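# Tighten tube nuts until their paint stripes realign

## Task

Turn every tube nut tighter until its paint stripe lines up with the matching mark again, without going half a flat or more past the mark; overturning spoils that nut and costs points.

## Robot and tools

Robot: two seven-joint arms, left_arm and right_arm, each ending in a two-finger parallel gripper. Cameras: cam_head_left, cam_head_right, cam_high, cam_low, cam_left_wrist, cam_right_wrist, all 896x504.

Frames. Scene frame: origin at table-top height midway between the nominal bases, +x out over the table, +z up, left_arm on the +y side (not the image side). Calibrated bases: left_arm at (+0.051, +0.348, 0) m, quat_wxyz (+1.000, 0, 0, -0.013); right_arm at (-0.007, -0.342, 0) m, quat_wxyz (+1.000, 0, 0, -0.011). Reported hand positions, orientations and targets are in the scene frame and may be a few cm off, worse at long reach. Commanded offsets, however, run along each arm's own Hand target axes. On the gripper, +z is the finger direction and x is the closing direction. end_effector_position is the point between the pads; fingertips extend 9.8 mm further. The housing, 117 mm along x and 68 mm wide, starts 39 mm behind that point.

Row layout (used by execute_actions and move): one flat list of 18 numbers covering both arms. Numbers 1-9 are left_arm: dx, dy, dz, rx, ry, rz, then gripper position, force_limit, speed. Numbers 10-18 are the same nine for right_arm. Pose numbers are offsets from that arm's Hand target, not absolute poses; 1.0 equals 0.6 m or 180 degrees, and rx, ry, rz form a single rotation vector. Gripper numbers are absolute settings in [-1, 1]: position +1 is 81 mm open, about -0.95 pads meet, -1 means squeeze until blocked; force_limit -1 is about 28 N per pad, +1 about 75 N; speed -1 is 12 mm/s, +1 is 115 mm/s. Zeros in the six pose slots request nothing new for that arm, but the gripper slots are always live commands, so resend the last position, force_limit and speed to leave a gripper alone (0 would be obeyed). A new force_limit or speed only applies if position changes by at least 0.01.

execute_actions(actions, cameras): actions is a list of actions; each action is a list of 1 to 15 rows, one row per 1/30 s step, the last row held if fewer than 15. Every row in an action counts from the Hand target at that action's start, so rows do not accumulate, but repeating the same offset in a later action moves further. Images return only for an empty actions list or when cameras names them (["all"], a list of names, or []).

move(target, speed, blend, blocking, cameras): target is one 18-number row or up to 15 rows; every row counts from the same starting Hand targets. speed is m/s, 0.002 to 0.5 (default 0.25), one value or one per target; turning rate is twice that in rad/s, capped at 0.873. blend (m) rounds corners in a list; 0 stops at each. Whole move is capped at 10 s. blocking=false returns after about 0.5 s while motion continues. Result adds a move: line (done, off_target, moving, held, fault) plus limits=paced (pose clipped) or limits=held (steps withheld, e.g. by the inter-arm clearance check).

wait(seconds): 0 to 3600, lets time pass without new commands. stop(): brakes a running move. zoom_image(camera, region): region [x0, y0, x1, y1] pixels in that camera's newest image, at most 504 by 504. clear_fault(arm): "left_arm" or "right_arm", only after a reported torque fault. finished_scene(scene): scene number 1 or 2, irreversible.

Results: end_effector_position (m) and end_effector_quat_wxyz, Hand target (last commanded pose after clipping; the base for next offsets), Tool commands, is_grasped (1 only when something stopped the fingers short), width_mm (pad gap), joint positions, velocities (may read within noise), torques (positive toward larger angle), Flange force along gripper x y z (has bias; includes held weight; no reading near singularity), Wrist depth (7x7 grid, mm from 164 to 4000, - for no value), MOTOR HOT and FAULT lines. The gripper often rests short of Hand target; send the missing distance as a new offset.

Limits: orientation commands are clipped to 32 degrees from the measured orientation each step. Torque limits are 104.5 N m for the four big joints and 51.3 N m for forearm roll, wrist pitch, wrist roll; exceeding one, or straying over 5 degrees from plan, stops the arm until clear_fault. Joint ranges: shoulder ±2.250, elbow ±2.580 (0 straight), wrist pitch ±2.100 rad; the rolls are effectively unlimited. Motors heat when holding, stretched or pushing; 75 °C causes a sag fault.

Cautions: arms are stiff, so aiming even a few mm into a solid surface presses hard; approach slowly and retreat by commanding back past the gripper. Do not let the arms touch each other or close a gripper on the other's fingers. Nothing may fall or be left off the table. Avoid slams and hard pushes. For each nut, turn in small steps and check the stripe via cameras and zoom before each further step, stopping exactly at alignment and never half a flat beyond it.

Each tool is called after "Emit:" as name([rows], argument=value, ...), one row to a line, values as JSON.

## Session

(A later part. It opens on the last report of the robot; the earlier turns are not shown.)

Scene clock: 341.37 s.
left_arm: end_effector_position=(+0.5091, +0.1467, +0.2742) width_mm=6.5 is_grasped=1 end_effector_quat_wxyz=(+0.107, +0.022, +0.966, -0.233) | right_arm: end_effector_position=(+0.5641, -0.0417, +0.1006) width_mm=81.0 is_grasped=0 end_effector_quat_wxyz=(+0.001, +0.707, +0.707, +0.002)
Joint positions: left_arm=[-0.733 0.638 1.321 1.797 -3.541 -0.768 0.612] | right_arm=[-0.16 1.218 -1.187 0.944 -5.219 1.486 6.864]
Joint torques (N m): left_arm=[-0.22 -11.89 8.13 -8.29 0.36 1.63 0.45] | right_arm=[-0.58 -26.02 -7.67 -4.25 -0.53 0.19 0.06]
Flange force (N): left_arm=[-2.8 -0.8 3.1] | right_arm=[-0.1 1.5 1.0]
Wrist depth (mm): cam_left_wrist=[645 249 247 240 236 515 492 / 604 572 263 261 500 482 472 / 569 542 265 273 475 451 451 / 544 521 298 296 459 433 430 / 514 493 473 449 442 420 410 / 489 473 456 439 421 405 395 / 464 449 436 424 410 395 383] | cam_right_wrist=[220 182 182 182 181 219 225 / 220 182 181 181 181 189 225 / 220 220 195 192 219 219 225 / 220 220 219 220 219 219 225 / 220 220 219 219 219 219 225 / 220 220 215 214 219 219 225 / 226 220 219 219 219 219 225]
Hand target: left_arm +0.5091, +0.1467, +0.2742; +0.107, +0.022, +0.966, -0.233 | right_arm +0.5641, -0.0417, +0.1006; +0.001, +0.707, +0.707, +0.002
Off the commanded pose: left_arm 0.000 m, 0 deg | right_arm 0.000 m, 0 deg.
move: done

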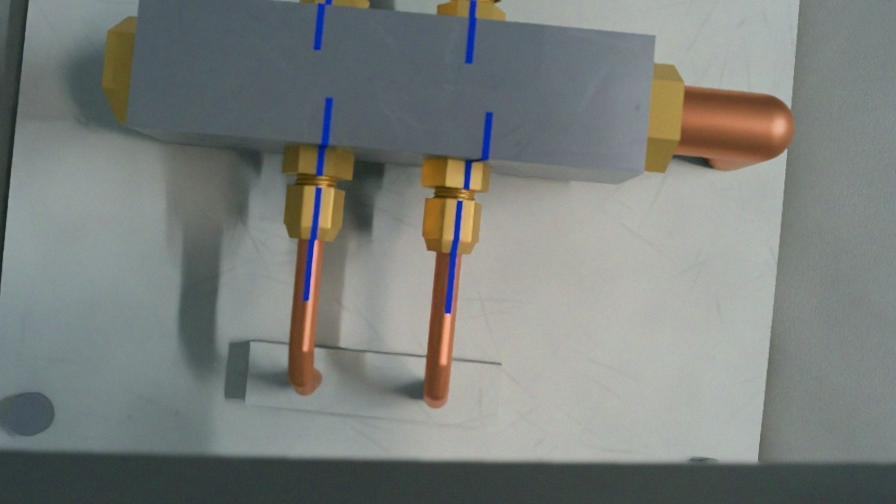

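Emit:
move(target=[0,0,0,0,0,0,-1,1,0.4,-0.0162,-0.4003,-0.2012,-0.25,0,0,1,1,1], speed=0.2)

Scene clock: 345.37 s.
left_arm: end_effector_position=(+0.5091, +0.1467, +0.2742) width_mm=6.5 is_grasped=1 end_effector_quat_wxyz=(+0.107, +0.022, +0.966, -0.233) | right_arm: end_effector_position=(+0.3235, -0.0517, +0.2205) width_mm=81.0 is_grasped=0 end_effector_quat_wxyz=(+0.271, +0.653, +0.653, +0.272)
Joint positions: left_arm=[-0.733 0.638 1.321 1.797 -3.541 -0.768 0.612] | right_arm=[-0.394 0.6 -1.219 2.181 -4.837 1.382 5.482]
Joint torques (N m): left_arm=[-0.24 -11.95 8.15 -8.32 0.37 1.69 0.39] | right_arm=[-0.52 -13.46 -4.67 -5.09 1.16 1.78 0.08]
Flange force (N): left_arm=[-2.9 -0.9 3.2] | right_arm=[0.7 1.0 3.3]
Wrist depth (mm): cam_left_wrist=[644 608 574 551 531 517 494 / 602 572 546 526 499 483 471 / 571 543 517 499 476 453 449 / 542 518 498 478 463 432 427 / 514 492 476 455 441 420 410 / 488 473 456 440 419 406 395 / 465 451 437 425 411 396 383] | cam_right_wrist=[231 309 309 309 308 307 301 / 335 327 324 323 319 322 329 / 362 354 350 336 348 349 355 / 394 384 366 365 372 379 385 / 432 422 356 355 364 414 422 / 476 474 473 471 452 467 454 / 533 532 529 514 524 522 518]
Hand target: left_arm +0.5091, +0.1467, +0.2742; +0.107, +0.022, +0.966, -0.233 | right_arm +0.3235, -0.0517, +0.2204; +0.271, +0.653, +0.653, +0.272
Off the commanded pose: left_arm 0.000 m, 0 deg | right_arm 0.000 m, 0 deg.
move: done

Emit:
move(target=[0.034,-0.1112,0.221,0,0,0,-1,1,0.4,0,0,0,0,0,0,1,1,1], speed=0.12, cameras=["cam_left_wrist","cam_right_wrist"])

Emit:
zoom_image(camera="cam_right_wrist", region=[420, 210, 620, 370])

Emit:
zoom_image(camera="cam_left_wrist", region=[450, 330, 700, 490])

Scene clock: 347.70 s.
left_arm: end_effector_position=(+0.5090, +0.0268, +0.1844) width_mm=6.5 is_grasped=1 end_effector_quat_wxyz=(+0.107, +0.022, +0.966, -0.233) | right_arm: end_effector_position=(+0.3235, -0.0517, +0.2204) width_mm=81.0 is_grasped=0 end_effector_quat_wxyz=(+0.271, +0.653, +0.653, +0.272)
Joint positions: left_arm=[-0.248 0.72 0.975 1.813 -3.723 -0.488 0.905] | right_arm=[-0.394 0.6 -1.219 2.181 -4.837 1.382 5.482]
Joint torques (N m): left_arm=[-0.21 -15.91 8 -7.27 -0.05 1.9 0.43] | right_arm=[-0.58 -13.41 -4.69 -5.11 1.19 1.8 0.05]
Flange force (N): left_arm=[0.0 -1.1 2.8] | right_arm=[0.5 1.3 3.1]
Wrist depth (mm): cam_left_wrist=[502 470 452 432 415 400 386 / 472 442 425 411 394 381 369 / 443 420 402 390 373 362 348 / 416 400 386 366 356 335 330 / 397 381 371 353 340 296 318 / 380 365 355 337 322 289 300 / 362 351 341 320 284 277 289] | cam_right_wrist=[231 309 309 308 308 307 301 / 334 328 325 324 319 323 328 / 362 354 352 337 349 349 355 / 392 383 365 361 372 377 385 / 432 420 356 355 363 415 422 / 477 476 473 471 446 466 456 / 534 531 527 525 510 521 519]
Hand target: left_arm +0.5090, +0.0268, +0.1844; +0.107, +0.022, +0.966, -0.233 | right_arm +0.3235, -0.0517, +0.2204; +0.271, +0.653, +0.653, +0.272
Off the commanded pose: left_arm 0.000 m, 0 deg | right_arm 0.000 m, 0 deg.
move: done

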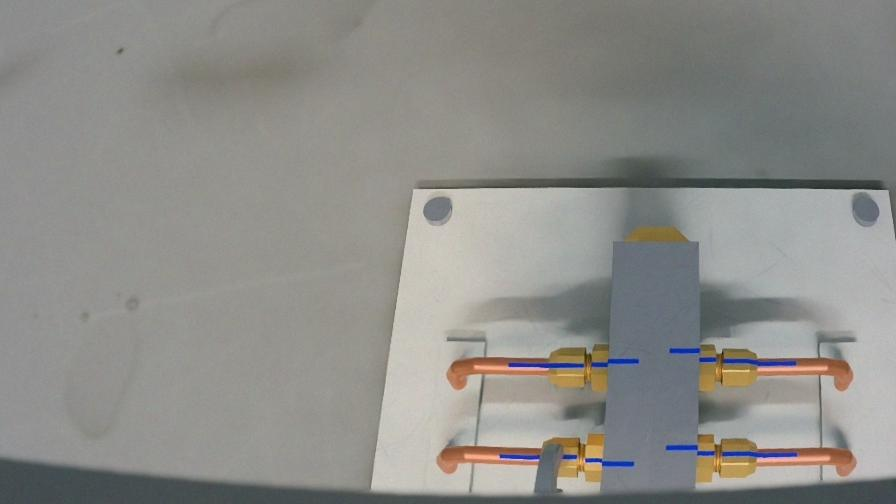

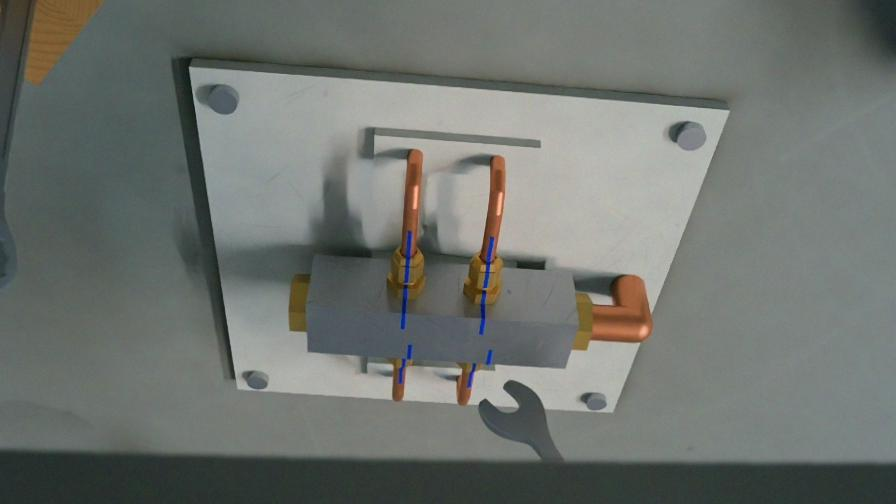

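Scaled by 2.520 from the camera's image (finer frame: 1280x720).

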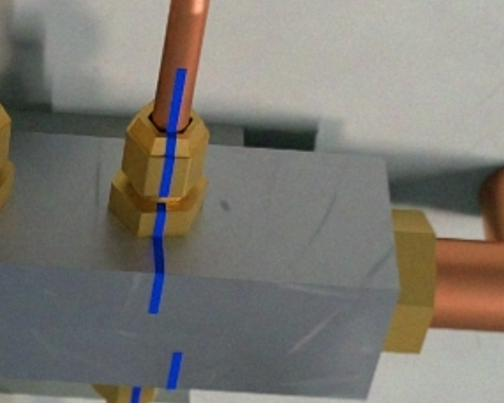

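Scaled by 2.016 from the camera's image (finer frame: 1280x720).

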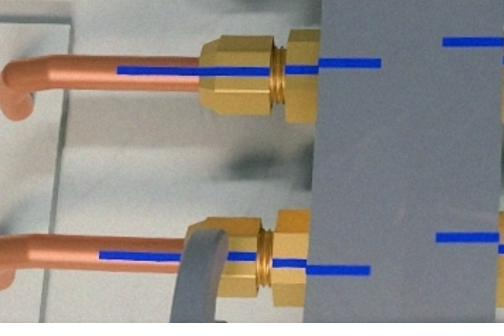

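Emit:
move(target=[0.0018,0.0037,0.0072,0,0,0,-1,1,0.4,0.0028,0.0805,-0.0538,0,0,0,1,1,1], speed=0.12, cameras=["cam_right_wrist"])

Emit:
zoom_image(camera="cam_right_wrist", region=[430, 230, 590, 350])

Scene clock: 349.33 s.
left_arm: end_effector_position=(+0.5090, +0.0268, +0.1794) width_mm=6.5 is_grasped=1 end_effector_quat_wxyz=(+0.107, +0.022, +0.966, -0.233) | right_arm: end_effector_position=(+0.3346, -0.0501, +0.2774) width_mm=81.0 is_grasped=0 end_effector_quat_wxyz=(+0.271, +0.653, +0.653, +0.272)
Joint positions: left_arm=[-0.242 0.726 0.964 1.819 -3.73 -0.475 0.909] | right_arm=[-0.268 0.485 -1.306 2.075 -4.946 1.352 5.698]
Joint torques (N m): left_arm=[-0.25 -15.99 8 -7.21 -0.05 1.87 0.43] | right_arm=[-0.53 -12.19 -4.61 -6.53 1.49 1.43 0.04]
Flange force (N): left_arm=[0.3 -1.1 3.0] | right_arm=[0.9 1.3 2.9]
Wrist depth (mm): cam_left_wrist=[496 463 444 425 407 392 381 / 463 437 419 405 390 374 362 / 435 414 397 383 367 355 343 / 412 394 381 360 349 329 325 / 391 375 364 347 335 290 313 / 374 360 350 332 318 286 295 / 357 346 334 314 274 270 285] | cam_right_wrist=[361 366 359 358 361 362 367 / 394 391 391 389 388 386 392 / 430 423 394 384 410 425 423 / 470 467 459 411 453 461 459 / 523 512 509 507 506 515 513 / 580 577 562 560 558 569 566 / 634 646 644 640 638 617 615]
Hand target: left_arm +0.5090, +0.0268, +0.1794; +0.107, +0.022, +0.966, -0.233 | right_arm +0.3346, -0.0501, +0.2775; +0.271, +0.653, +0.653, +0.272
Off the commanded pose: left_arm 0.000 m, 0 deg | right_arm 0.000 m, 0 deg.
move: done

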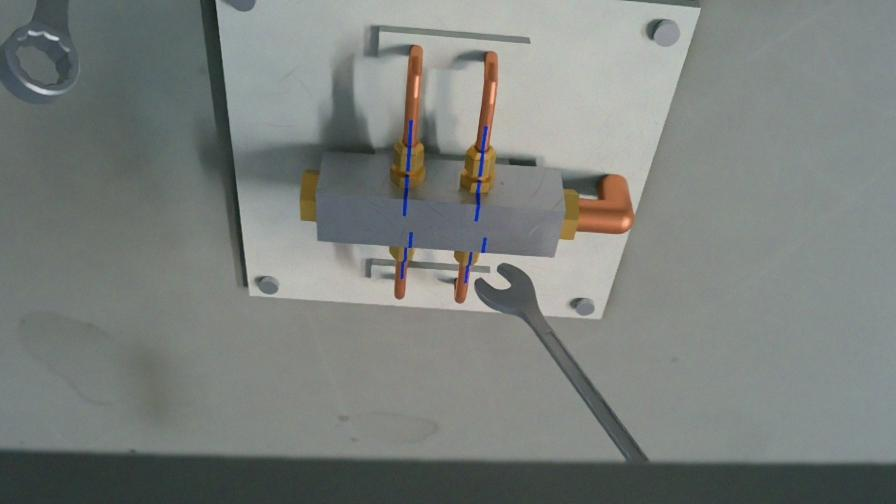

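Scaled by 3.150 from the camera's image (finer frame: 1280x720).

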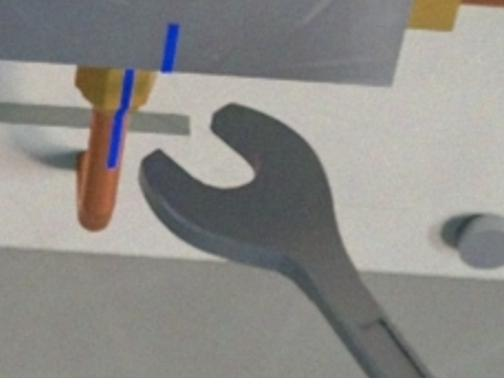

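Emit:
move(target=[0.0048,-0.0042,0.0189,0,0,0,-1,1,0.4,0,0,0,0,0,0,1,1,1], speed=0.04, cameras=["cam_right_wrist","cam_left_wrist"])

Emit:
zoom_image(camera="cam_right_wrist", region=[430, 230, 590, 350])

Emit:
zoom_image(camera="cam_left_wrist", region=[500, 390, 650, 490])

Scene clock: 351.10 s.
left_arm: end_effector_position=(+0.5082, +0.0194, +0.1701) width_mm=6.5 is_grasped=1 end_effector_quat_wxyz=(+0.107, +0.022, +0.966, -0.233) | right_arm: end_effector_position=(+0.3346, -0.0501, +0.2775) width_mm=81.0 is_grasped=0 end_effector_quat_wxyz=(+0.271, +0.653, +0.653, +0.272)
Joint positions: left_arm=[-0.206 0.736 0.932 1.82 -3.744 -0.449 0.93] | right_arm=[-0.268 0.485 -1.306 2.075 -4.946 1.352 5.698]
Joint torques (N m): left_arm=[-0.19 -16.37 8.01 -7.12 -0.08 1.9 0.38] | right_arm=[-0.53 -12.15 -4.58 -6.58 1.49 1.42 0.06]
Flange force (N): left_arm=[0.7 -0.9 3.0] | right_arm=[0.7 1.1 2.8]
Wrist depth (mm): cam_left_wrist=[482 450 427 413 397 381 370 / 449 423 406 392 377 364 352 / 422 402 387 370 356 345 332 / 399 383 368 349 338 321 316 / 381 366 354 334 324 283 304 / 362 349 340 317 288 271 287 / 346 335 324 308 263 260 276] | cam_right_wrist=[361 367 358 357 363 361 366 / 393 391 390 390 388 388 393 / 432 423 394 385 410 424 423 / 468 466 458 403 462 462 459 / 525 511 510 508 505 516 513 / 578 578 560 560 557 568 567 / 633 646 645 643 621 601 596]
Hand target: left_arm +0.5082, +0.0194, +0.1700; +0.107, +0.022, +0.966, -0.233 | right_arm +0.3346, -0.0501, +0.2775; +0.271, +0.653, +0.653, +0.272
Off the commanded pose: left_arm 0.000 m, 0 deg | right_arm 0.000 m, 0 deg.
move: done
Images, in order (width x height): cam_left_wrist 896x504, cam_right_wrist 896x504.

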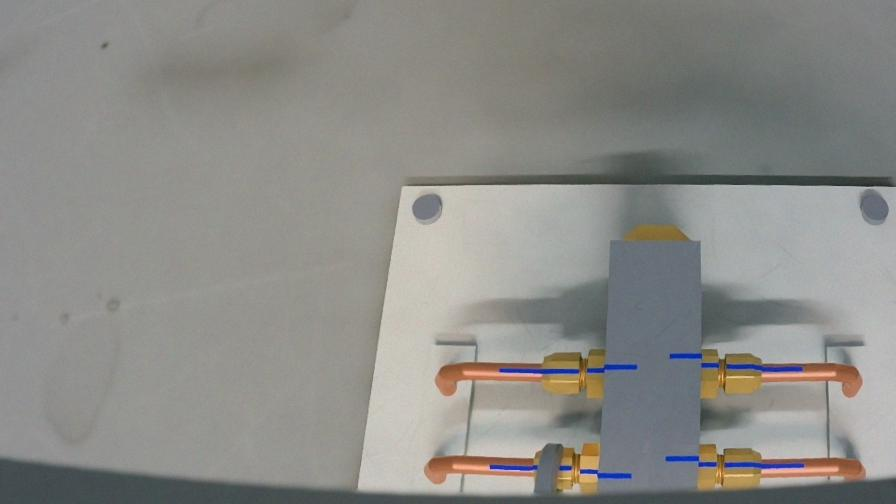

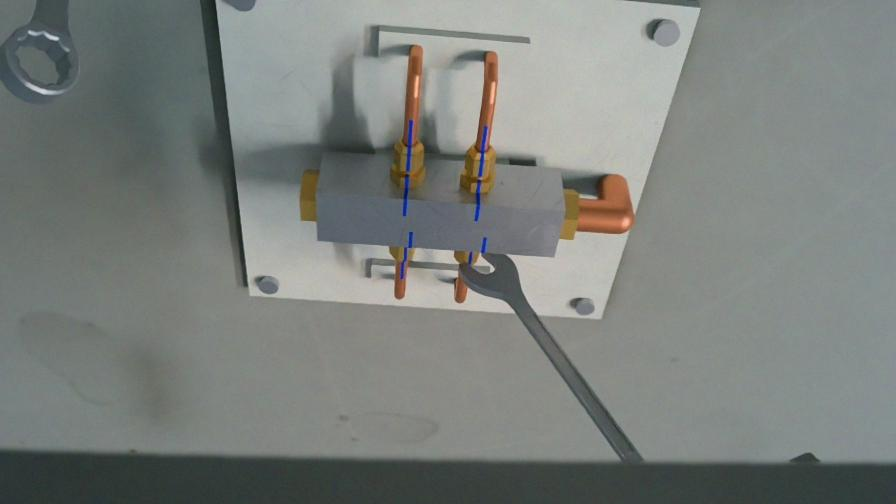

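Scaled by 3.150 from the camera's image (finer frame: 1280x720).

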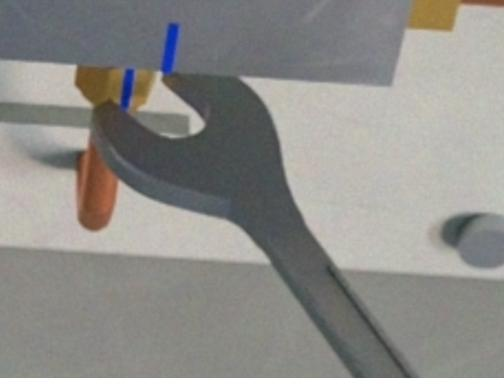

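Scaled by 3.360 from the camera's image (finer frame: 1280x720).

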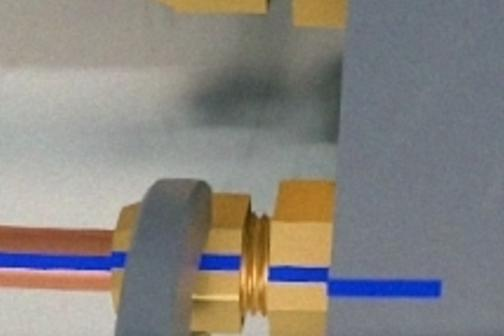

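Emit:
move(target=[0.0024,-0.0021,0.0095,0,0,0,-1,1,0.4,0,0,0,0,0,0,1,1,1], speed=0.03, cameras=["cam_right_wrist"])

Emit:
zoom_image(camera="cam_right_wrist", region=[430, 230, 590, 350])

Scene clock: 351.87 s.
left_arm: end_effector_position=(+0.5078, +0.0156, +0.1654) width_mm=6.5 is_grasped=1 end_effector_quat_wxyz=(+0.107, +0.022, +0.966, -0.233) | right_arm: end_effector_position=(+0.3346, -0.0501, +0.2775) width_mm=81.0 is_grasped=0 end_effector_quat_wxyz=(+0.271, +0.653, +0.653, +0.272)
Joint positions: left_arm=[-0.188 0.741 0.916 1.82 -3.752 -0.436 0.94] | right_arm=[-0.268 0.485 -1.306 2.075 -4.946 1.352 5.698]
Joint torques (N m): left_arm=[0.03 -16.68 8.31 -7.26 0.01 2.11 0.42] | right_arm=[-0.58 -12.12 -4.54 -6.58 1.49 1.4 0.06]
Flange force (N): left_arm=[0.9 -0.2 3.1] | right_arm=[0.5 1.3 2.7]
Wrist depth (mm): cam_left_wrist=[471 443 422 407 390 375 364 / 441 417 398 385 371 359 345 / 416 395 380 364 351 340 327 / 393 377 364 344 334 318 311 / 374 360 347 329 319 303 299 / 356 344 334 311 281 266 284 / 340 330 319 299 264 254 272] | cam_right_wrist=[360 365 358 356 362 361 367 / 393 392 390 390 388 388 392 / 431 423 394 385 411 424 424 / 469 468 459 407 461 462 458 / 525 512 510 507 505 514 513 / 581 577 562 559 556 568 567 / 636 646 643 641 606 318 274]
Hand target: left_arm +0.5078, +0.0156, +0.1654; +0.107, +0.022, +0.966, -0.233 | right_arm +0.3346, -0.0501, +0.2775; +0.271, +0.653, +0.653, +0.272
Off the commanded pose: left_arm 0.000 m, 0 deg | right_arm 0.000 m, 0 deg.
move: done

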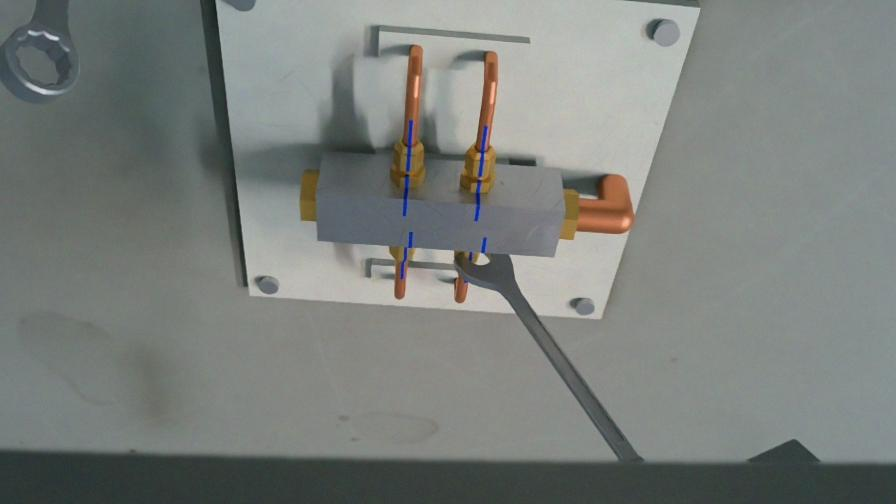

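Scaled by 3.150 from the camera's image (finer frame: 1280x720).

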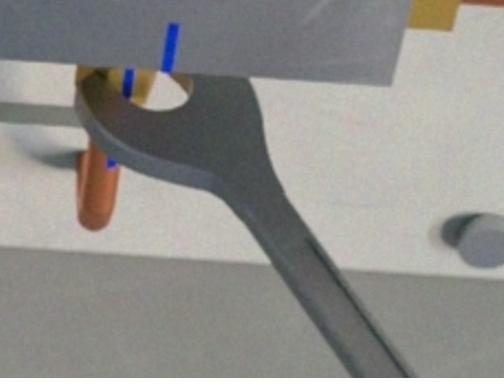

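Emit:
move(target=[0.0016,-0.0014,0.0063,0,0,0,-1,1,0.4,0,0,0,0,0,0,1,1,1], speed=0.03)

Emit:
move(target=[0.0016,-0.0014,0.0063,0,0,0,-1,1,0.4,0,0,0,0,0,0,1,1,1], speed=0.03, cameras=["cam_right_wrist"])

Scene clock: 352.70 s.
left_arm: end_effector_position=(+0.5075, +0.0132, +0.1622) width_mm=6.5 is_grasped=1 end_effector_quat_wxyz=(+0.107, +0.022, +0.966, -0.233) | right_arm: end_effector_position=(+0.3346, -0.0501, +0.2775) width_mm=81.0 is_grasped=0 end_effector_quat_wxyz=(+0.271, +0.653, +0.653, +0.272)
Joint positions: left_arm=[-0.176 0.745 0.905 1.82 -3.756 -0.428 0.947] | right_arm=[-0.268 0.485 -1.306 2.075 -4.946 1.352 5.698]
Joint torques (N m): left_arm=[-0.12 -16.81 8.15 -7.1 -0.05 2.03 0.45] | right_arm=[-0.61 -12.14 -4.53 -6.59 1.45 1.4 0.08]
Flange force (N): left_arm=[0.6 -0.6 3.3] | right_arm=[0.4 1.2 2.8]
Wrist depth (mm): cam_left_wrist=[466 438 416 402 386 371 360 / 437 413 394 382 368 355 342 / 410 392 377 364 350 336 323 / 388 374 360 341 330 315 307 / 369 356 343 326 316 298 296 / 353 341 329 306 276 262 280 / 337 328 316 299 259 251 269] | cam_right_wrist=[361 366 358 357 361 362 367 / 393 391 391 389 389 388 393 / 431 423 395 385 411 424 424 / 469 466 457 410 463 461 460 / 525 512 511 506 506 518 514 / 581 577 561 559 557 566 565 / 633 645 644 639 604 262 274]
Hand target: left_arm +0.5075, +0.0132, +0.1622; +0.107, +0.022, +0.966, -0.233 | right_arm +0.3346, -0.0501, +0.2775; +0.271, +0.653, +0.653, +0.272
Off the commanded pose: left_arm 0.000 m, 0 deg | right_arm 0.000 m, 0 deg.
move: done

Scene clock: 353.20 s.
left_arm: end_effector_position=(+0.5074, +0.0107, +0.1593) width_mm=6.5 is_grasped=1 end_effector_quat_wxyz=(+0.107, +0.022, +0.966, -0.233) | right_arm: end_effector_position=(+0.3346, -0.0501, +0.2775) width_mm=81.0 is_grasped=0 end_effector_quat_wxyz=(+0.271, +0.653, +0.653, +0.272)
Joint positions: left_arm=[-0.164 0.748 0.894 1.82 -3.761 -0.419 0.954] | right_arm=[-0.268 0.485 -1.306 2.075 -4.946 1.352 5.698]
Joint torques (N m): left_arm=[15.38 9.93 6.28 8 1.7 0.59 0.6] | right_arm=[-0.54 -12.18 -4.55 -6.58 1.47 1.41 0.07]
Flange force (N): left_arm=[-14.3 0.2 -67.2] | right_arm=[0.7 1.1 2.9]
Wrist depth (mm): cam_left_wrist=[470 439 418 402 385 370 358 / 437 412 393 381 366 353 341 / 412 392 376 363 351 337 324 / 390 373 360 341 330 310 306 / 371 357 344 325 315 272 295 / 355 341 330 308 278 261 277 / 337 328 315 299 260 250 265] | cam_right_wrist=[360 365 359 357 361 362 367 / 393 392 391 389 388 387 393 / 430 423 394 385 411 425 423 / 469 468 459 412 462 461 460 / 524 512 508 507 506 515 511 / 579 576 561 559 558 569 566 / 633 647 645 640 605 269 598]
Hand target: left_arm +0.5072, +0.0107, +0.1591; +0.107, +0.022, +0.966, -0.233 | right_arm +0.3346, -0.0501, +0.2775; +0.271, +0.653, +0.653, +0.272
Off the commanded pose: left_arm 0.000 m, 0 deg | right_arm 0.000 m, 0 deg.
move: done

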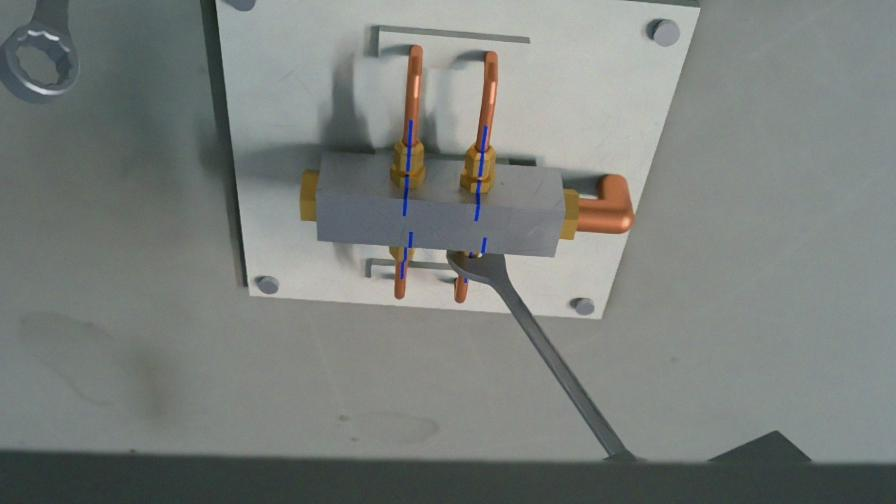

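Emit:
zoom_image(camera="cam_right_wrist", region=[430, 230, 530, 305])

Scaled by 5.040 from the camera's image (finer frame: 1280x720).

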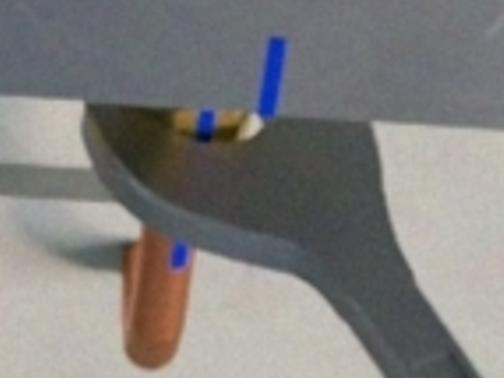

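Emit:
move(target=[-0.0001,0.01245,-0.0005,0.01617,0,-0.00403,-1,1,0.4,0,0,0,0,0,0,1,1,1], speed=0.05)

Scene clock: 354.67 s.
left_arm: end_effector_position=(+0.5079, +0.0174, +0.1561) width_mm=6.5 is_grasped=1 end_effector_quat_wxyz=(+0.105, +0.019, +0.960, -0.258) | right_arm: end_effector_position=(+0.3346, -0.0501, +0.2775) width_mm=81.0 is_grasped=0 end_effector_quat_wxyz=(+0.271, +0.653, +0.653, +0.272)
Joint positions: left_arm=[-0.229 0.776 0.93 1.854 -3.758 -0.367 0.922] | right_arm=[-0.268 0.485 -1.306 2.075 -4.946 1.352 5.698]
Joint torques (N m): left_arm=[2.64 13.42 -9.99 14.26 -0.35 -8.12 0.7] | right_arm=[-0.54 -12.14 -4.51 -6.55 1.47 1.42 0.06]
Flange force (N): left_arm=[-13.9 -32.9 -63.5] | right_arm=[0.6 1.3 2.8]
Wrist depth (mm): cam_left_wrist=[493 461 439 422 404 387 375 / 456 429 410 397 381 366 354 / 424 404 390 374 363 349 334 / 399 381 368 347 337 321 313 / 377 363 350 332 321 277 300 / 358 345 333 315 278 263 281 / 338 330 317 301 257 252 270] | cam_right_wrist=[361 366 358 357 362 362 367 / 393 391 390 389 388 387 393 / 430 423 393 384 410 424 424 / 468 468 459 411 461 462 460 / 526 511 510 508 504 516 514 / 581 579 562 561 557 568 564 / 634 645 641 639 603 264 268]
Hand target: left_arm +0.5079, +0.0175, +0.1561; +0.105, +0.019, +0.960, -0.258 | right_arm +0.3346, -0.0501, +0.2775; +0.271, +0.653, +0.653, +0.272
Off the commanded pose: left_arm 0.000 m, 0 deg | right_arm 0.000 m, 0 deg.
move: done

Emit:
move(target=[-0.0003,0.0126,-0.0013,0.01617,0,-0.00403,-1,1,0.4,0,0,0,0,0,0,1,1,1], speed=0.05, cameras=["cam_right_wrist"])

Emit:
zoom_image(camera="cam_right_wrist", region=[430, 230, 530, 305])

Scene clock: 355.83 s.
left_arm: end_effector_position=(+0.5086, +0.0244, +0.1530) width_mm=6.5 is_grasped=1 end_effector_quat_wxyz=(+0.103, +0.015, +0.953, -0.283) | right_arm: end_effector_position=(+0.3346, -0.0501, +0.2775) width_mm=81.0 is_grasped=0 end_effector_quat_wxyz=(+0.271, +0.653, +0.653, +0.272)
Joint positions: left_arm=[-0.293 0.81 0.966 1.885 -3.759 -0.321 0.889] | right_arm=[-0.268 0.485 -1.306 2.075 -4.946 1.352 5.698]
Joint torques (N m): left_arm=[-9.48 8.39 -20.12 13.54 -1.98 -12.84 0.65] | right_arm=[-0.59 -12.15 -4.52 -6.55 1.48 1.42 0.04]
Flange force (N): left_arm=[-9.8 -54.4 -41.4] | right_arm=[0.5 1.5 2.7]
Wrist depth (mm): cam_left_wrist=[518 485 457 439 421 406 390 / 478 444 425 411 396 380 366 / 440 415 396 382 371 359 344 / 408 390 375 355 344 331 320 / 382 368 355 336 325 280 305 / 361 347 337 318 280 266 288 / 339 330 318 302 258 253 274] | cam_right_wrist=[360 366 357 357 363 361 367 / 393 392 390 390 388 388 393 / 431 423 394 385 410 424 423 / 468 467 459 411 462 461 460 / 524 512 510 507 507 514 514 / 579 578 561 560 559 556 555 / 633 646 642 638 603 269 267]
Hand target: left_arm +0.5087, +0.0244, +0.1530; +0.103, +0.015, +0.953, -0.283 | right_arm +0.3346, -0.0501, +0.2775; +0.271, +0.653, +0.653, +0.272
Off the commanded pose: left_arm 0.000 m, 0 deg | right_arm 0.000 m, 0 deg.
move: done

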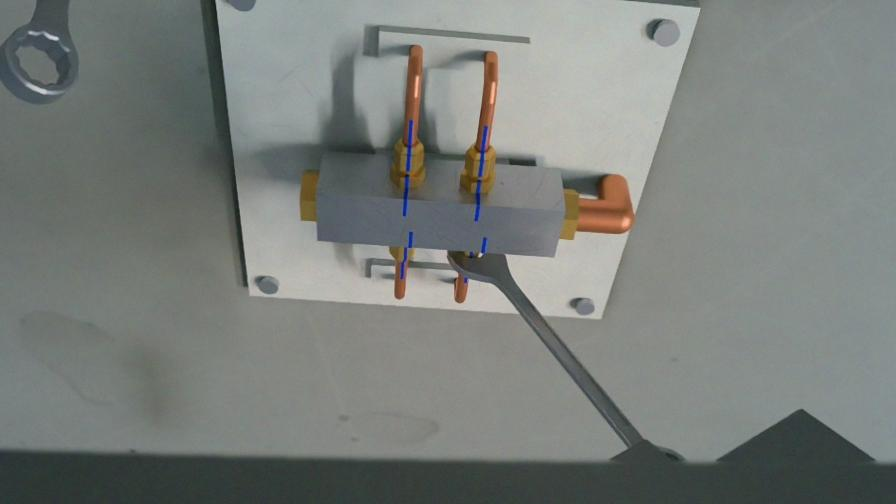

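Scaled by 5.040 from the camera's image (finer frame: 1280x720).

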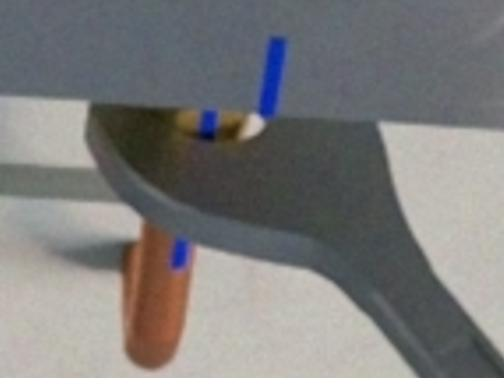

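Emit:
move(target=[-0.0001,0.0144,-0.0003,0.01886,0,-0.0047,-1,1,0.4,0,0,0,0,0,0,1,1,1], speed=0.05, cameras=["cam_right_wrist"])

Emit:
zoom_image(camera="cam_right_wrist", region=[430, 230, 530, 305])

Scene clock: 357.10 s.
left_arm: end_effector_position=(+0.5094, +0.0318, +0.1485) width_mm=6.5 is_grasped=1 end_effector_quat_wxyz=(+0.100, +0.011, +0.945, -0.312) | right_arm: end_effector_position=(+0.3346, -0.0501, +0.2775) width_mm=81.0 is_grasped=0 end_effector_quat_wxyz=(+0.271, +0.653, +0.653, +0.272)
Joint positions: left_arm=[-0.361 0.858 1.004 1.916 -3.766 -0.272 0.852] | right_arm=[-0.268 0.485 -1.306 2.075 -4.946 1.352 5.698]
Joint torques (N m): left_arm=[-7.56 8.07 -20.79 10.93 -2.01 -11.96 0.58] | right_arm=[-0.57 -12.14 -4.53 -6.57 1.47 1.41 0.07]
Flange force (N): left_arm=[-6.0 -55.0 -46.5] | right_arm=[0.5 1.2 2.8]
Wrist depth (mm): cam_left_wrist=[551 514 483 460 443 425 414 / 496 466 443 426 411 395 381 / 452 428 411 397 383 371 355 / 416 398 384 364 351 339 328 / 389 372 361 342 329 285 310 / 363 350 341 322 280 267 291 / 339 330 320 304 259 254 274] | cam_right_wrist=[360 366 358 358 361 362 367 / 393 393 391 388 388 387 394 / 431 422 394 384 410 425 424 / 468 467 458 411 463 462 459 / 524 510 508 507 506 513 511 / 580 578 563 560 559 556 553 / 633 646 644 641 621 274 267]
Hand target: left_arm +0.5094, +0.0318, +0.1486; +0.100, +0.011, +0.945, -0.312 | right_arm +0.3346, -0.0501, +0.2775; +0.271, +0.653, +0.653, +0.272
Off the commanded pose: left_arm 0.000 m, 0 deg | right_arm 0.000 m, 0 deg.
move: done

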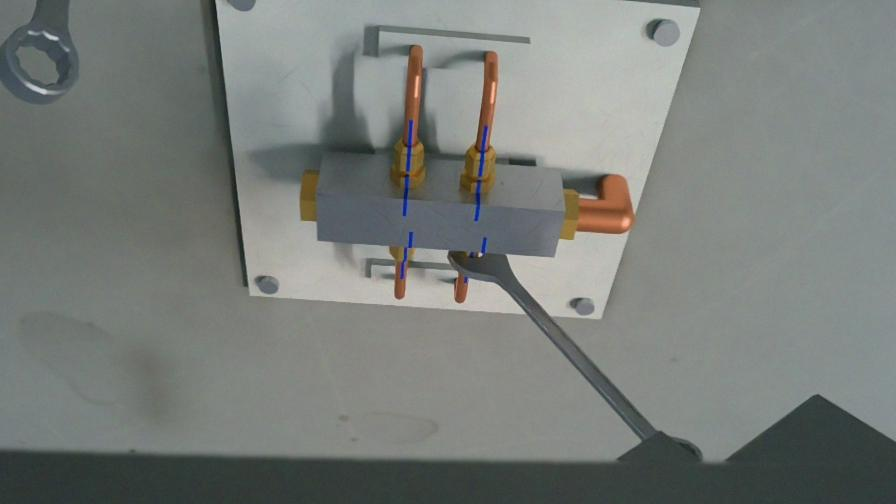

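Scaled by 5.040 from the camera's image (finer frame: 1280x720).

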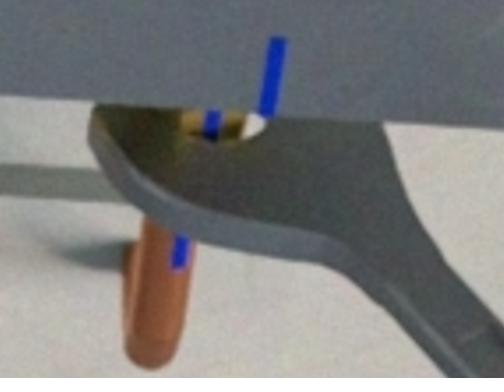

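Emit:
move(target=[-0.0001,0.0126,-0.0001,0.01617,0,-0.00403,-1,1,0.4,0,0,0,0,0,0,1,1,1], speed=0.05, cameras=["cam_right_wrist"])

Emit:
zoom_image(camera="cam_right_wrist", region=[430, 230, 530, 305])

Scene clock: 358.33 s.
left_arm: end_effector_position=(+0.5101, +0.0379, +0.1442) width_mm=6.5 is_grasped=1 end_effector_quat_wxyz=(+0.098, +0.008, +0.937, -0.337) | right_arm: end_effector_position=(+0.3346, -0.0501, +0.2775) width_mm=81.0 is_grasped=0 end_effector_quat_wxyz=(+0.271, +0.653, +0.653, +0.272)
Joint positions: left_arm=[-0.416 0.908 1.035 1.938 -3.775 -0.235 0.82] | right_arm=[-0.268 0.485 -1.306 2.075 -4.946 1.352 5.698]
Joint torques (N m): left_arm=[-5.81 9.32 -23.18 9.94 -2.08 -12.27 0.6] | right_arm=[-0.59 -12.15 -4.57 -6.58 1.49 1.42 0.05]
Flange force (N): left_arm=[-4.2 -59.3 -54.4] | right_arm=[0.5 1.3 2.8]
Wrist depth (mm): cam_left_wrist=[582 539 505 483 464 447 436 / 520 483 459 441 428 410 400 / 471 438 426 409 394 381 365 / 427 407 390 378 364 352 339 / 393 377 366 346 336 289 315 / 365 353 345 329 282 269 296 / 339 330 321 305 260 254 275] | cam_right_wrist=[359 366 358 357 362 361 367 / 394 392 391 389 388 388 393 / 431 423 394 385 410 424 423 / 468 468 459 412 454 462 459 / 525 511 509 507 505 515 512 / 579 580 563 561 559 557 300 / 634 644 643 641 621 326 267]
Hand target: left_arm +0.5101, +0.0379, +0.1442; +0.098, +0.008, +0.936, -0.337 | right_arm +0.3346, -0.0501, +0.2775; +0.271, +0.653, +0.653, +0.272
Off the commanded pose: left_arm 0.000 m, 0 deg | right_arm 0.000 m, 0 deg.
move: done

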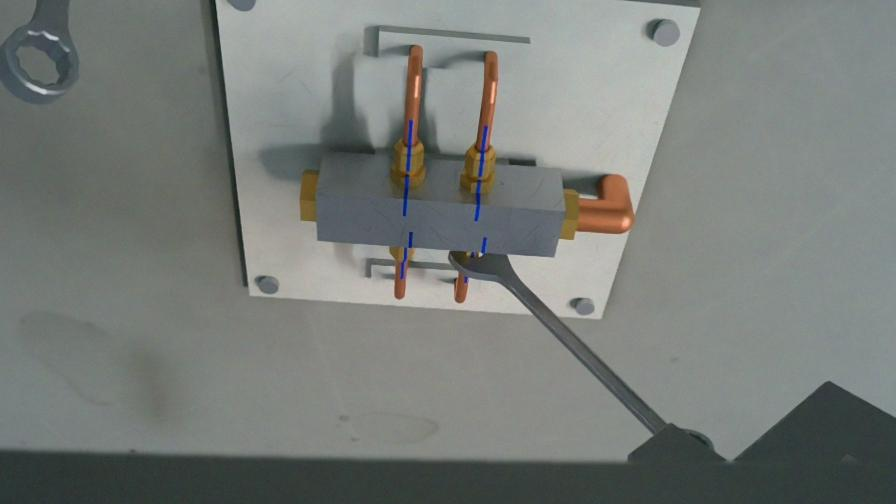

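Scaled by 5.040 from the camera's image (finer frame: 1280x720).

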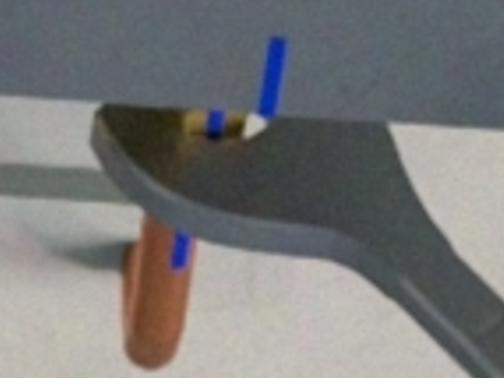

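Emit:
move(target=[-0.0005,-0.0158,-0.0019,-0.02156,0,0.00538,-1,1,0.4,0,0,0,0,0,0,1,1,1], speed=0.05)

Scene clock: 359.60 s.
left_arm: end_effector_position=(+0.5094, +0.0313, +0.1510) width_mm=6.5 is_grasped=1 end_effector_quat_wxyz=(+0.101, +0.013, +0.947, -0.304) | right_arm: end_effector_position=(+0.3346, -0.0501, +0.2775) width_mm=81.0 is_grasped=0 end_effector_quat_wxyz=(+0.271, +0.653, +0.653, +0.272)
Joint positions: left_arm=[-0.349 0.843 1 1.907 -3.763 -0.289 0.86] | right_arm=[-0.268 0.485 -1.306 2.075 -4.946 1.352 5.698]
Joint torques (N m): left_arm=[-0.49 -15.7 8.46 -5.68 -0.11 1.83 0.37] | right_arm=[-0.59 -12.15 -4.51 -6.56 1.47 1.42 0.06]
Flange force (N): left_arm=[1.6 -1.3 3.2] | right_arm=[0.4 1.4 2.8]
Wrist depth (mm): cam_left_wrist=[529 494 467 448 430 414 402 / 481 451 431 417 402 386 373 / 441 417 399 387 374 362 349 / 407 390 376 355 345 331 323 / 381 366 353 336 323 306 306 / 357 345 335 312 279 268 285 / 334 326 316 298 258 250 270] | cam_right_wrist=[361 366 358 357 362 361 367 / 393 392 390 389 388 388 393 / 432 421 394 385 410 425 423 / 469 468 459 411 454 462 460 / 524 510 510 508 505 515 514 / 579 577 562 561 557 556 539 / 633 647 641 639 622 318 265]
Hand target: left_arm +0.5094, +0.0313, +0.1510; +0.101, +0.013, +0.947, -0.304 | right_arm +0.3346, -0.0501, +0.2775; +0.271, +0.653, +0.653, +0.272
Off the commanded pose: left_arm 0.000 m, 0 deg | right_arm 0.000 m, 0 deg.
move: done

Emit:
move([
  [-0.0087,0.0078,-0.0347,0,0,0,-1,1,0.4,0,0,0,0,0,0,1,1,1],
  [-0.0359,0.1135,-0.2297,0,0,0,-1,1,0.4,0,0,0,0,0,0,1,1,1],
], speed=[0.05,0.15])

Emit:
move(target=[0,0,0,0,0,0,-1,1,0.4,0.0133,0.1117,0.4546,0.25,0,0,1,1,1], speed=0.2, cameras=["cam_right_wrist"])

Emit:
zoom_image(camera="cam_right_wrist", region=[400, 120, 500, 320])

Scene clock: 362.43 s.
left_arm: end_effector_position=(+0.5110, +0.1673, +0.2258) width_mm=6.5 is_grasped=1 end_effector_quat_wxyz=(+0.101, +0.013, +0.947, -0.304) | right_arm: end_effector_position=(+0.3346, -0.0501, +0.2775) width_mm=81.0 is_grasped=0 end_effector_quat_wxyz=(+0.271, +0.653, +0.653, +0.272)
Joint positions: left_arm=[-0.845 0.845 1.364 1.91 -3.646 -0.619 0.595] | right_arm=[-0.268 0.485 -1.306 2.075 -4.946 1.352 5.698]
Joint torques (N m): left_arm=[-0.35 -12.77 9.7 -6.44 0.51 1.87 0.46] | right_arm=[-0.55 -12.17 -4.56 -6.58 1.49 1.43 0.07]
Flange force (N): left_arm=[-1.9 -0.1 3.4] | right_arm=[0.6 1.1 2.9]
Wrist depth (mm): cam_left_wrist=[668 625 590 562 539 526 503 / 610 576 544 523 500 485 473 / 563 536 508 488 467 441 441 / 522 496 478 454 410 393 410 / 483 466 453 434 415 396 390 / 449 436 425 408 392 378 369 / 424 412 403 390 376 363 352] | cam_right_wrist=[360 366 358 357 363 361 367 / 394 392 391 389 389 388 394 / 431 423 394 383 411 426 423 / 469 468 460 422 463 461 459 / 525 510 509 507 507 514 514 / 579 577 561 560 558 569 539 / 633 646 644 639 638 635 619]
Hand target: left_arm +0.5110, +0.1673, +0.2259; +0.101, +0.013, +0.947, -0.304 | right_arm +0.3346, -0.0501, +0.2775; +0.271, +0.653, +0.653, +0.272
Off the commanded pose: left_arm 0.000 m, 0 deg | right_arm 0.000 m, 0 deg.
move: done

Scene clock: 365.10 s.
left_arm: end_effector_position=(+0.5110, +0.1673, +0.2259) width_mm=6.5 is_grasped=1 end_effector_quat_wxyz=(+0.101, +0.013, +0.947, -0.304) | right_arm: end_effector_position=(+0.5754, -0.0418, +0.1329) width_mm=81.0 is_grasped=0 end_effector_quat_wxyz=(+0.001, +0.707, +0.707, +0.002)
Joint positions: left_arm=[-0.845 0.845 1.364 1.91 -3.646 -0.619 0.595] | right_arm=[-0.187 1.191 -1.187 0.844 -5.243 1.554 6.925]
Joint torques (N m): left_arm=[-0.24 -12.85 9.62 -6.37 0.52 1.89 0.45] | right_arm=[-0.6 -26.44 -7.08 -4.46 -0.52 0.16 0.05]
Flange force (N): left_arm=[-2.1 0.0 3.0] | right_arm=[0.1 1.8 0.7]
Wrist depth (mm): cam_left_wrist=[691 235 238 542 543 527 502 / 610 258 257 502 502 486 474 / 562 521 284 482 464 440 441 / 520 501 470 455 407 396 411 / 480 466 452 433 414 397 390 / 450 436 426 408 392 378 369 / 424 411 402 389 376 363 351] | cam_right_wrist=[258 214 214 214 214 251 257 / 259 229 214 213 213 222 257 / 259 252 252 251 252 251 257 / 253 253 252 252 252 251 257 / 252 253 247 247 251 251 257 / 258 253 252 252 251 251 257 / 259 258 258 258 257 257 257]
Hand target: left_arm +0.5110, +0.1673, +0.2259; +0.101, +0.013, +0.947, -0.304 | right_arm +0.5754, -0.0418, +0.1329; +0.001, +0.707, +0.707, +0.002
Off the commanded pose: left_arm 0.000 m, 0 deg | right_arm 0.000 m, 0 deg.
move: done

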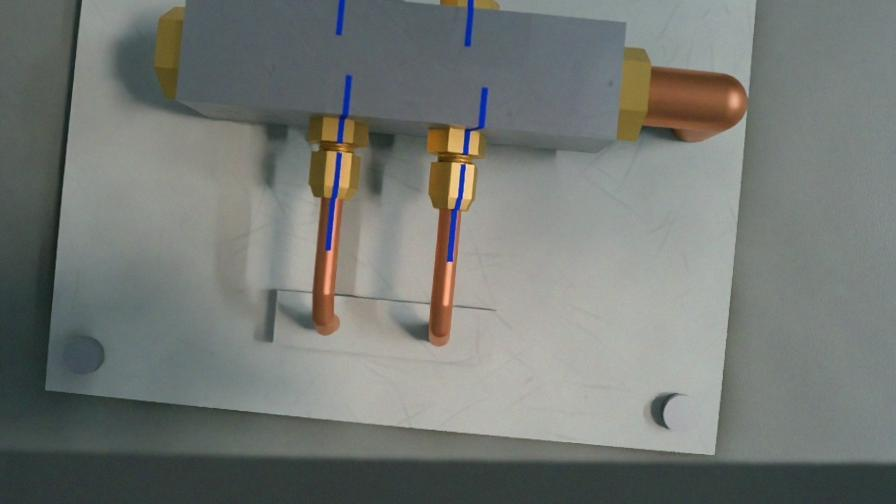

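Scaled by 2.520 from the camera's image (finer frame: 1280x720).

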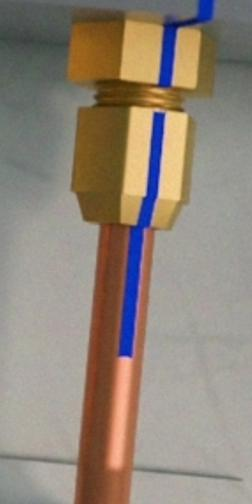

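Emit:
move(target=[0.0053,0.1865,0.0233,0.2209,0,-0.0551,-1,1,0.4,-0.0138,-0.4013,-0.241,-0.25,0,0,1,1,1], speed=0.2, cameras=["all"])

Scene clock: 369.37 s.
left_arm: end_effector_position=(+0.5200, +0.2503, +0.1500) width_mm=6.5 is_grasped=1 end_effector_quat_wxyz=(+0.065, -0.034, +0.785, -0.615) | right_arm: end_effector_position=(+0.3341, -0.0503, +0.2766) width_mm=81.0 is_grasped=0 end_effector_quat_wxyz=(+0.271, +0.653, +0.653, +0.272)
Joint positions: left_arm=[-1.183 1.715 1.477 1.813 -3.59 -0.768 0.108] | right_arm=[-0.274 0.478 -1.293 2.078 -4.949 1.342 5.696]
Joint torques (N m): left_arm=[-0.19 -15.3 12.51 2.22 2.08 0.65 0.41] | right_arm=[-0.65 -12.15 -4.49 -6.62 1.47 1.44 0.03]
Flange force (N): left_arm=[-0.1 1.4 0.5] | right_arm=[0.1 1.5 2.9]
Wrist depth (mm): cam_left_wrist=[2302 2420 2225 2248 2255 2218 2105 / 2368 2447 2368 2335 2335 2286 2167 / 2294 2483 2465 2360 2335 2310 2240 / 2263 1114 1163 1139 1039 1082 981 / 829 851 846 784 813 796 736 / 648 664 627 648 636 627 538 / 514 526 538 519 463 451 474] | cam_right_wrist=[360 365 363 358 360 360 366 / 398 391 389 388 388 387 393 / 430 422 396 383 409 423 421 / 467 466 458 416 461 461 458 / 523 511 507 507 506 513 512 / 577 575 559 560 556 566 552 / 634 644 640 637 636 633 633]
Hand target: left_arm +0.5200, +0.2503, +0.1500; +0.065, -0.034, +0.785, -0.615 | right_arm +0.3341, -0.0503, +0.2766; +0.271, +0.653, +0.653, +0.272
Off the commanded pose: left_arm 0.000 m, 0 deg | right_arm 0.000 m, 0 deg.
move: done

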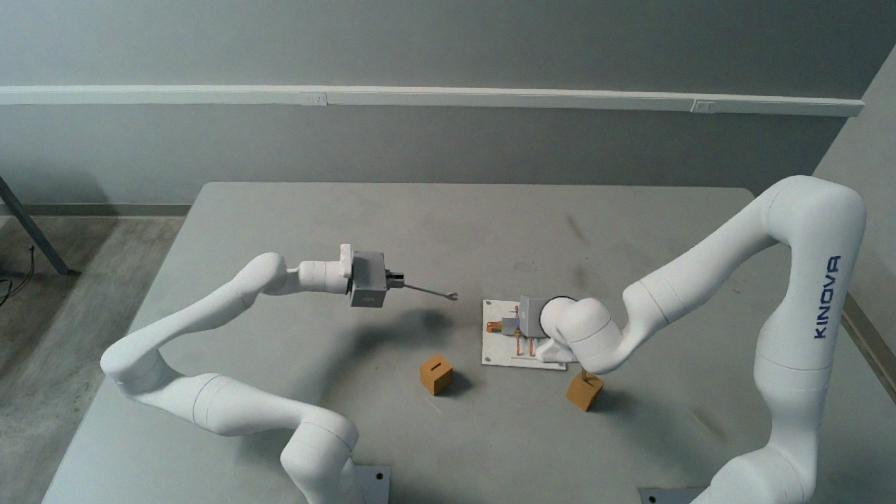

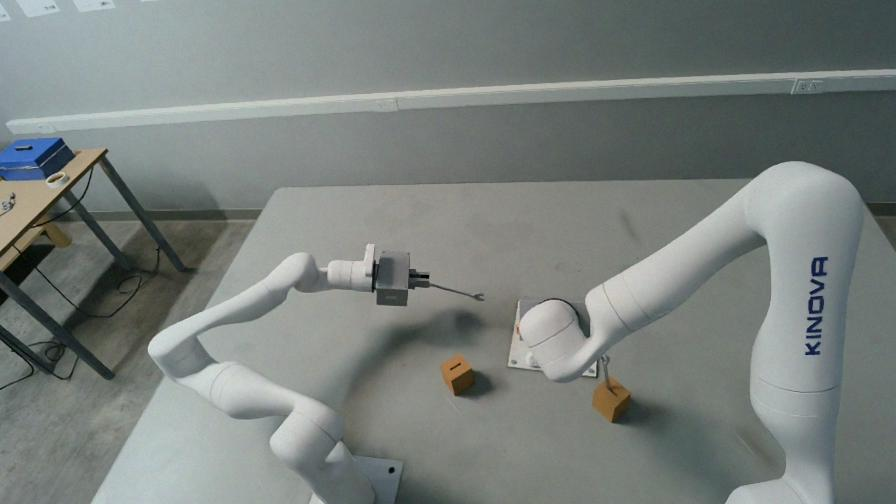

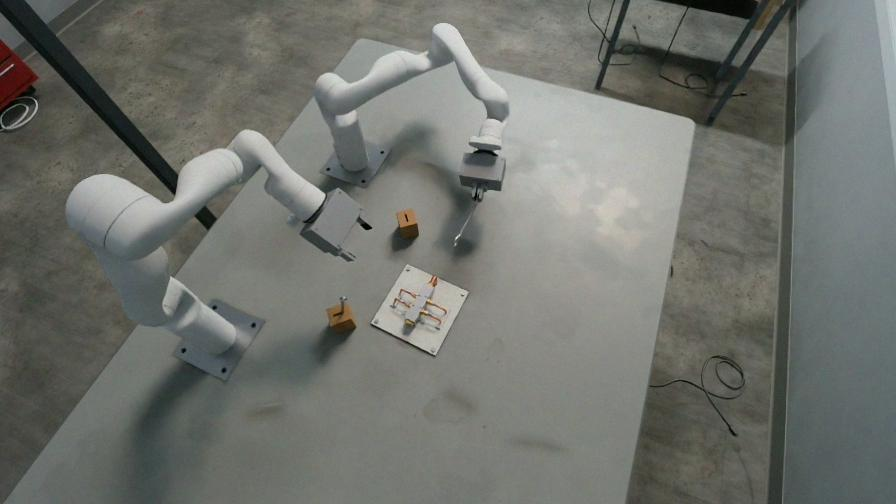

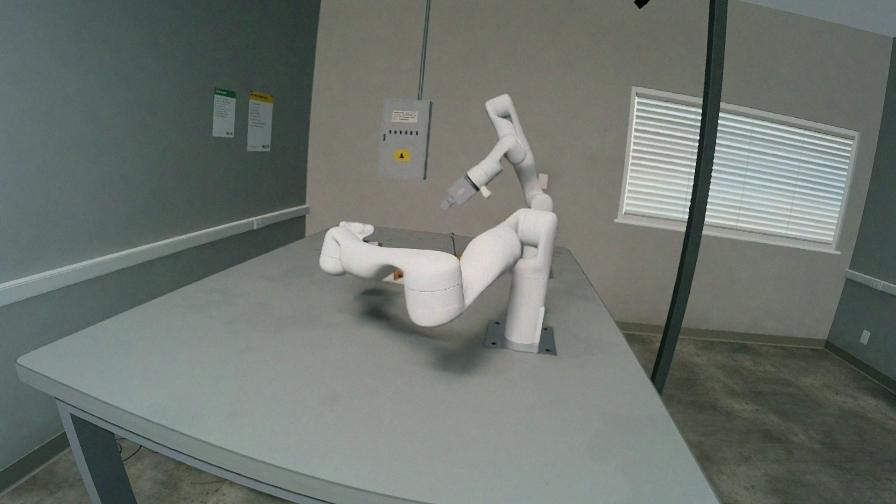

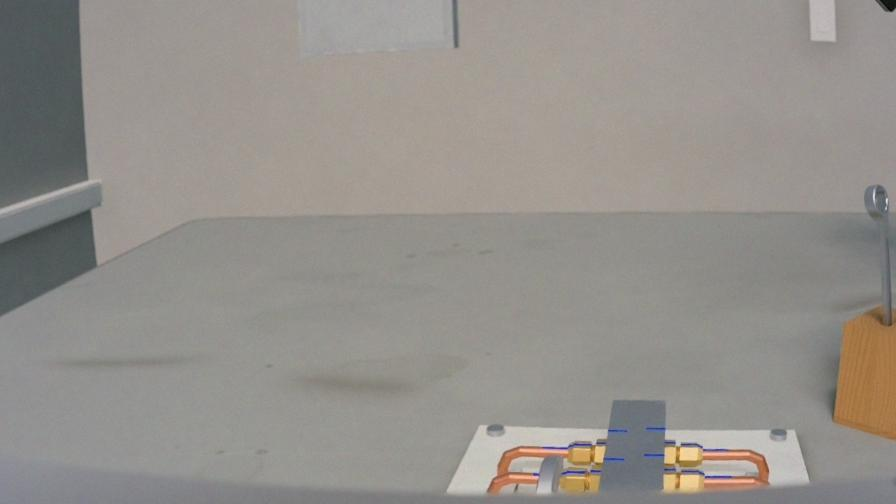

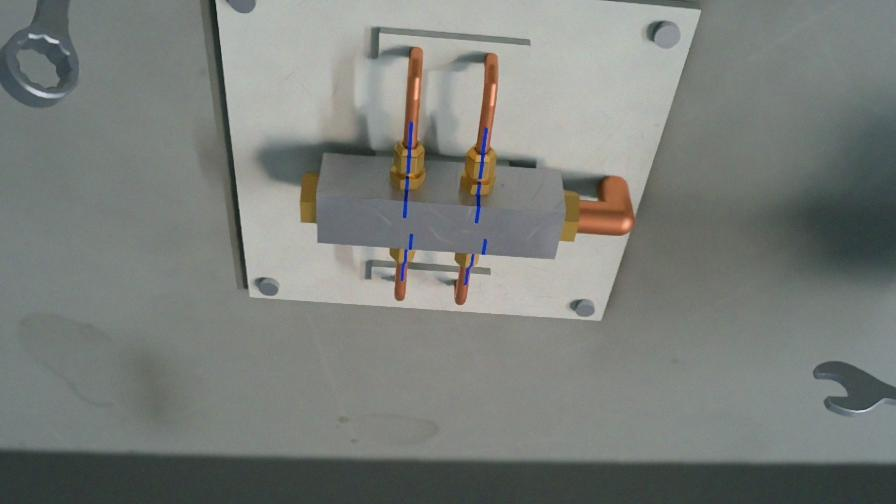

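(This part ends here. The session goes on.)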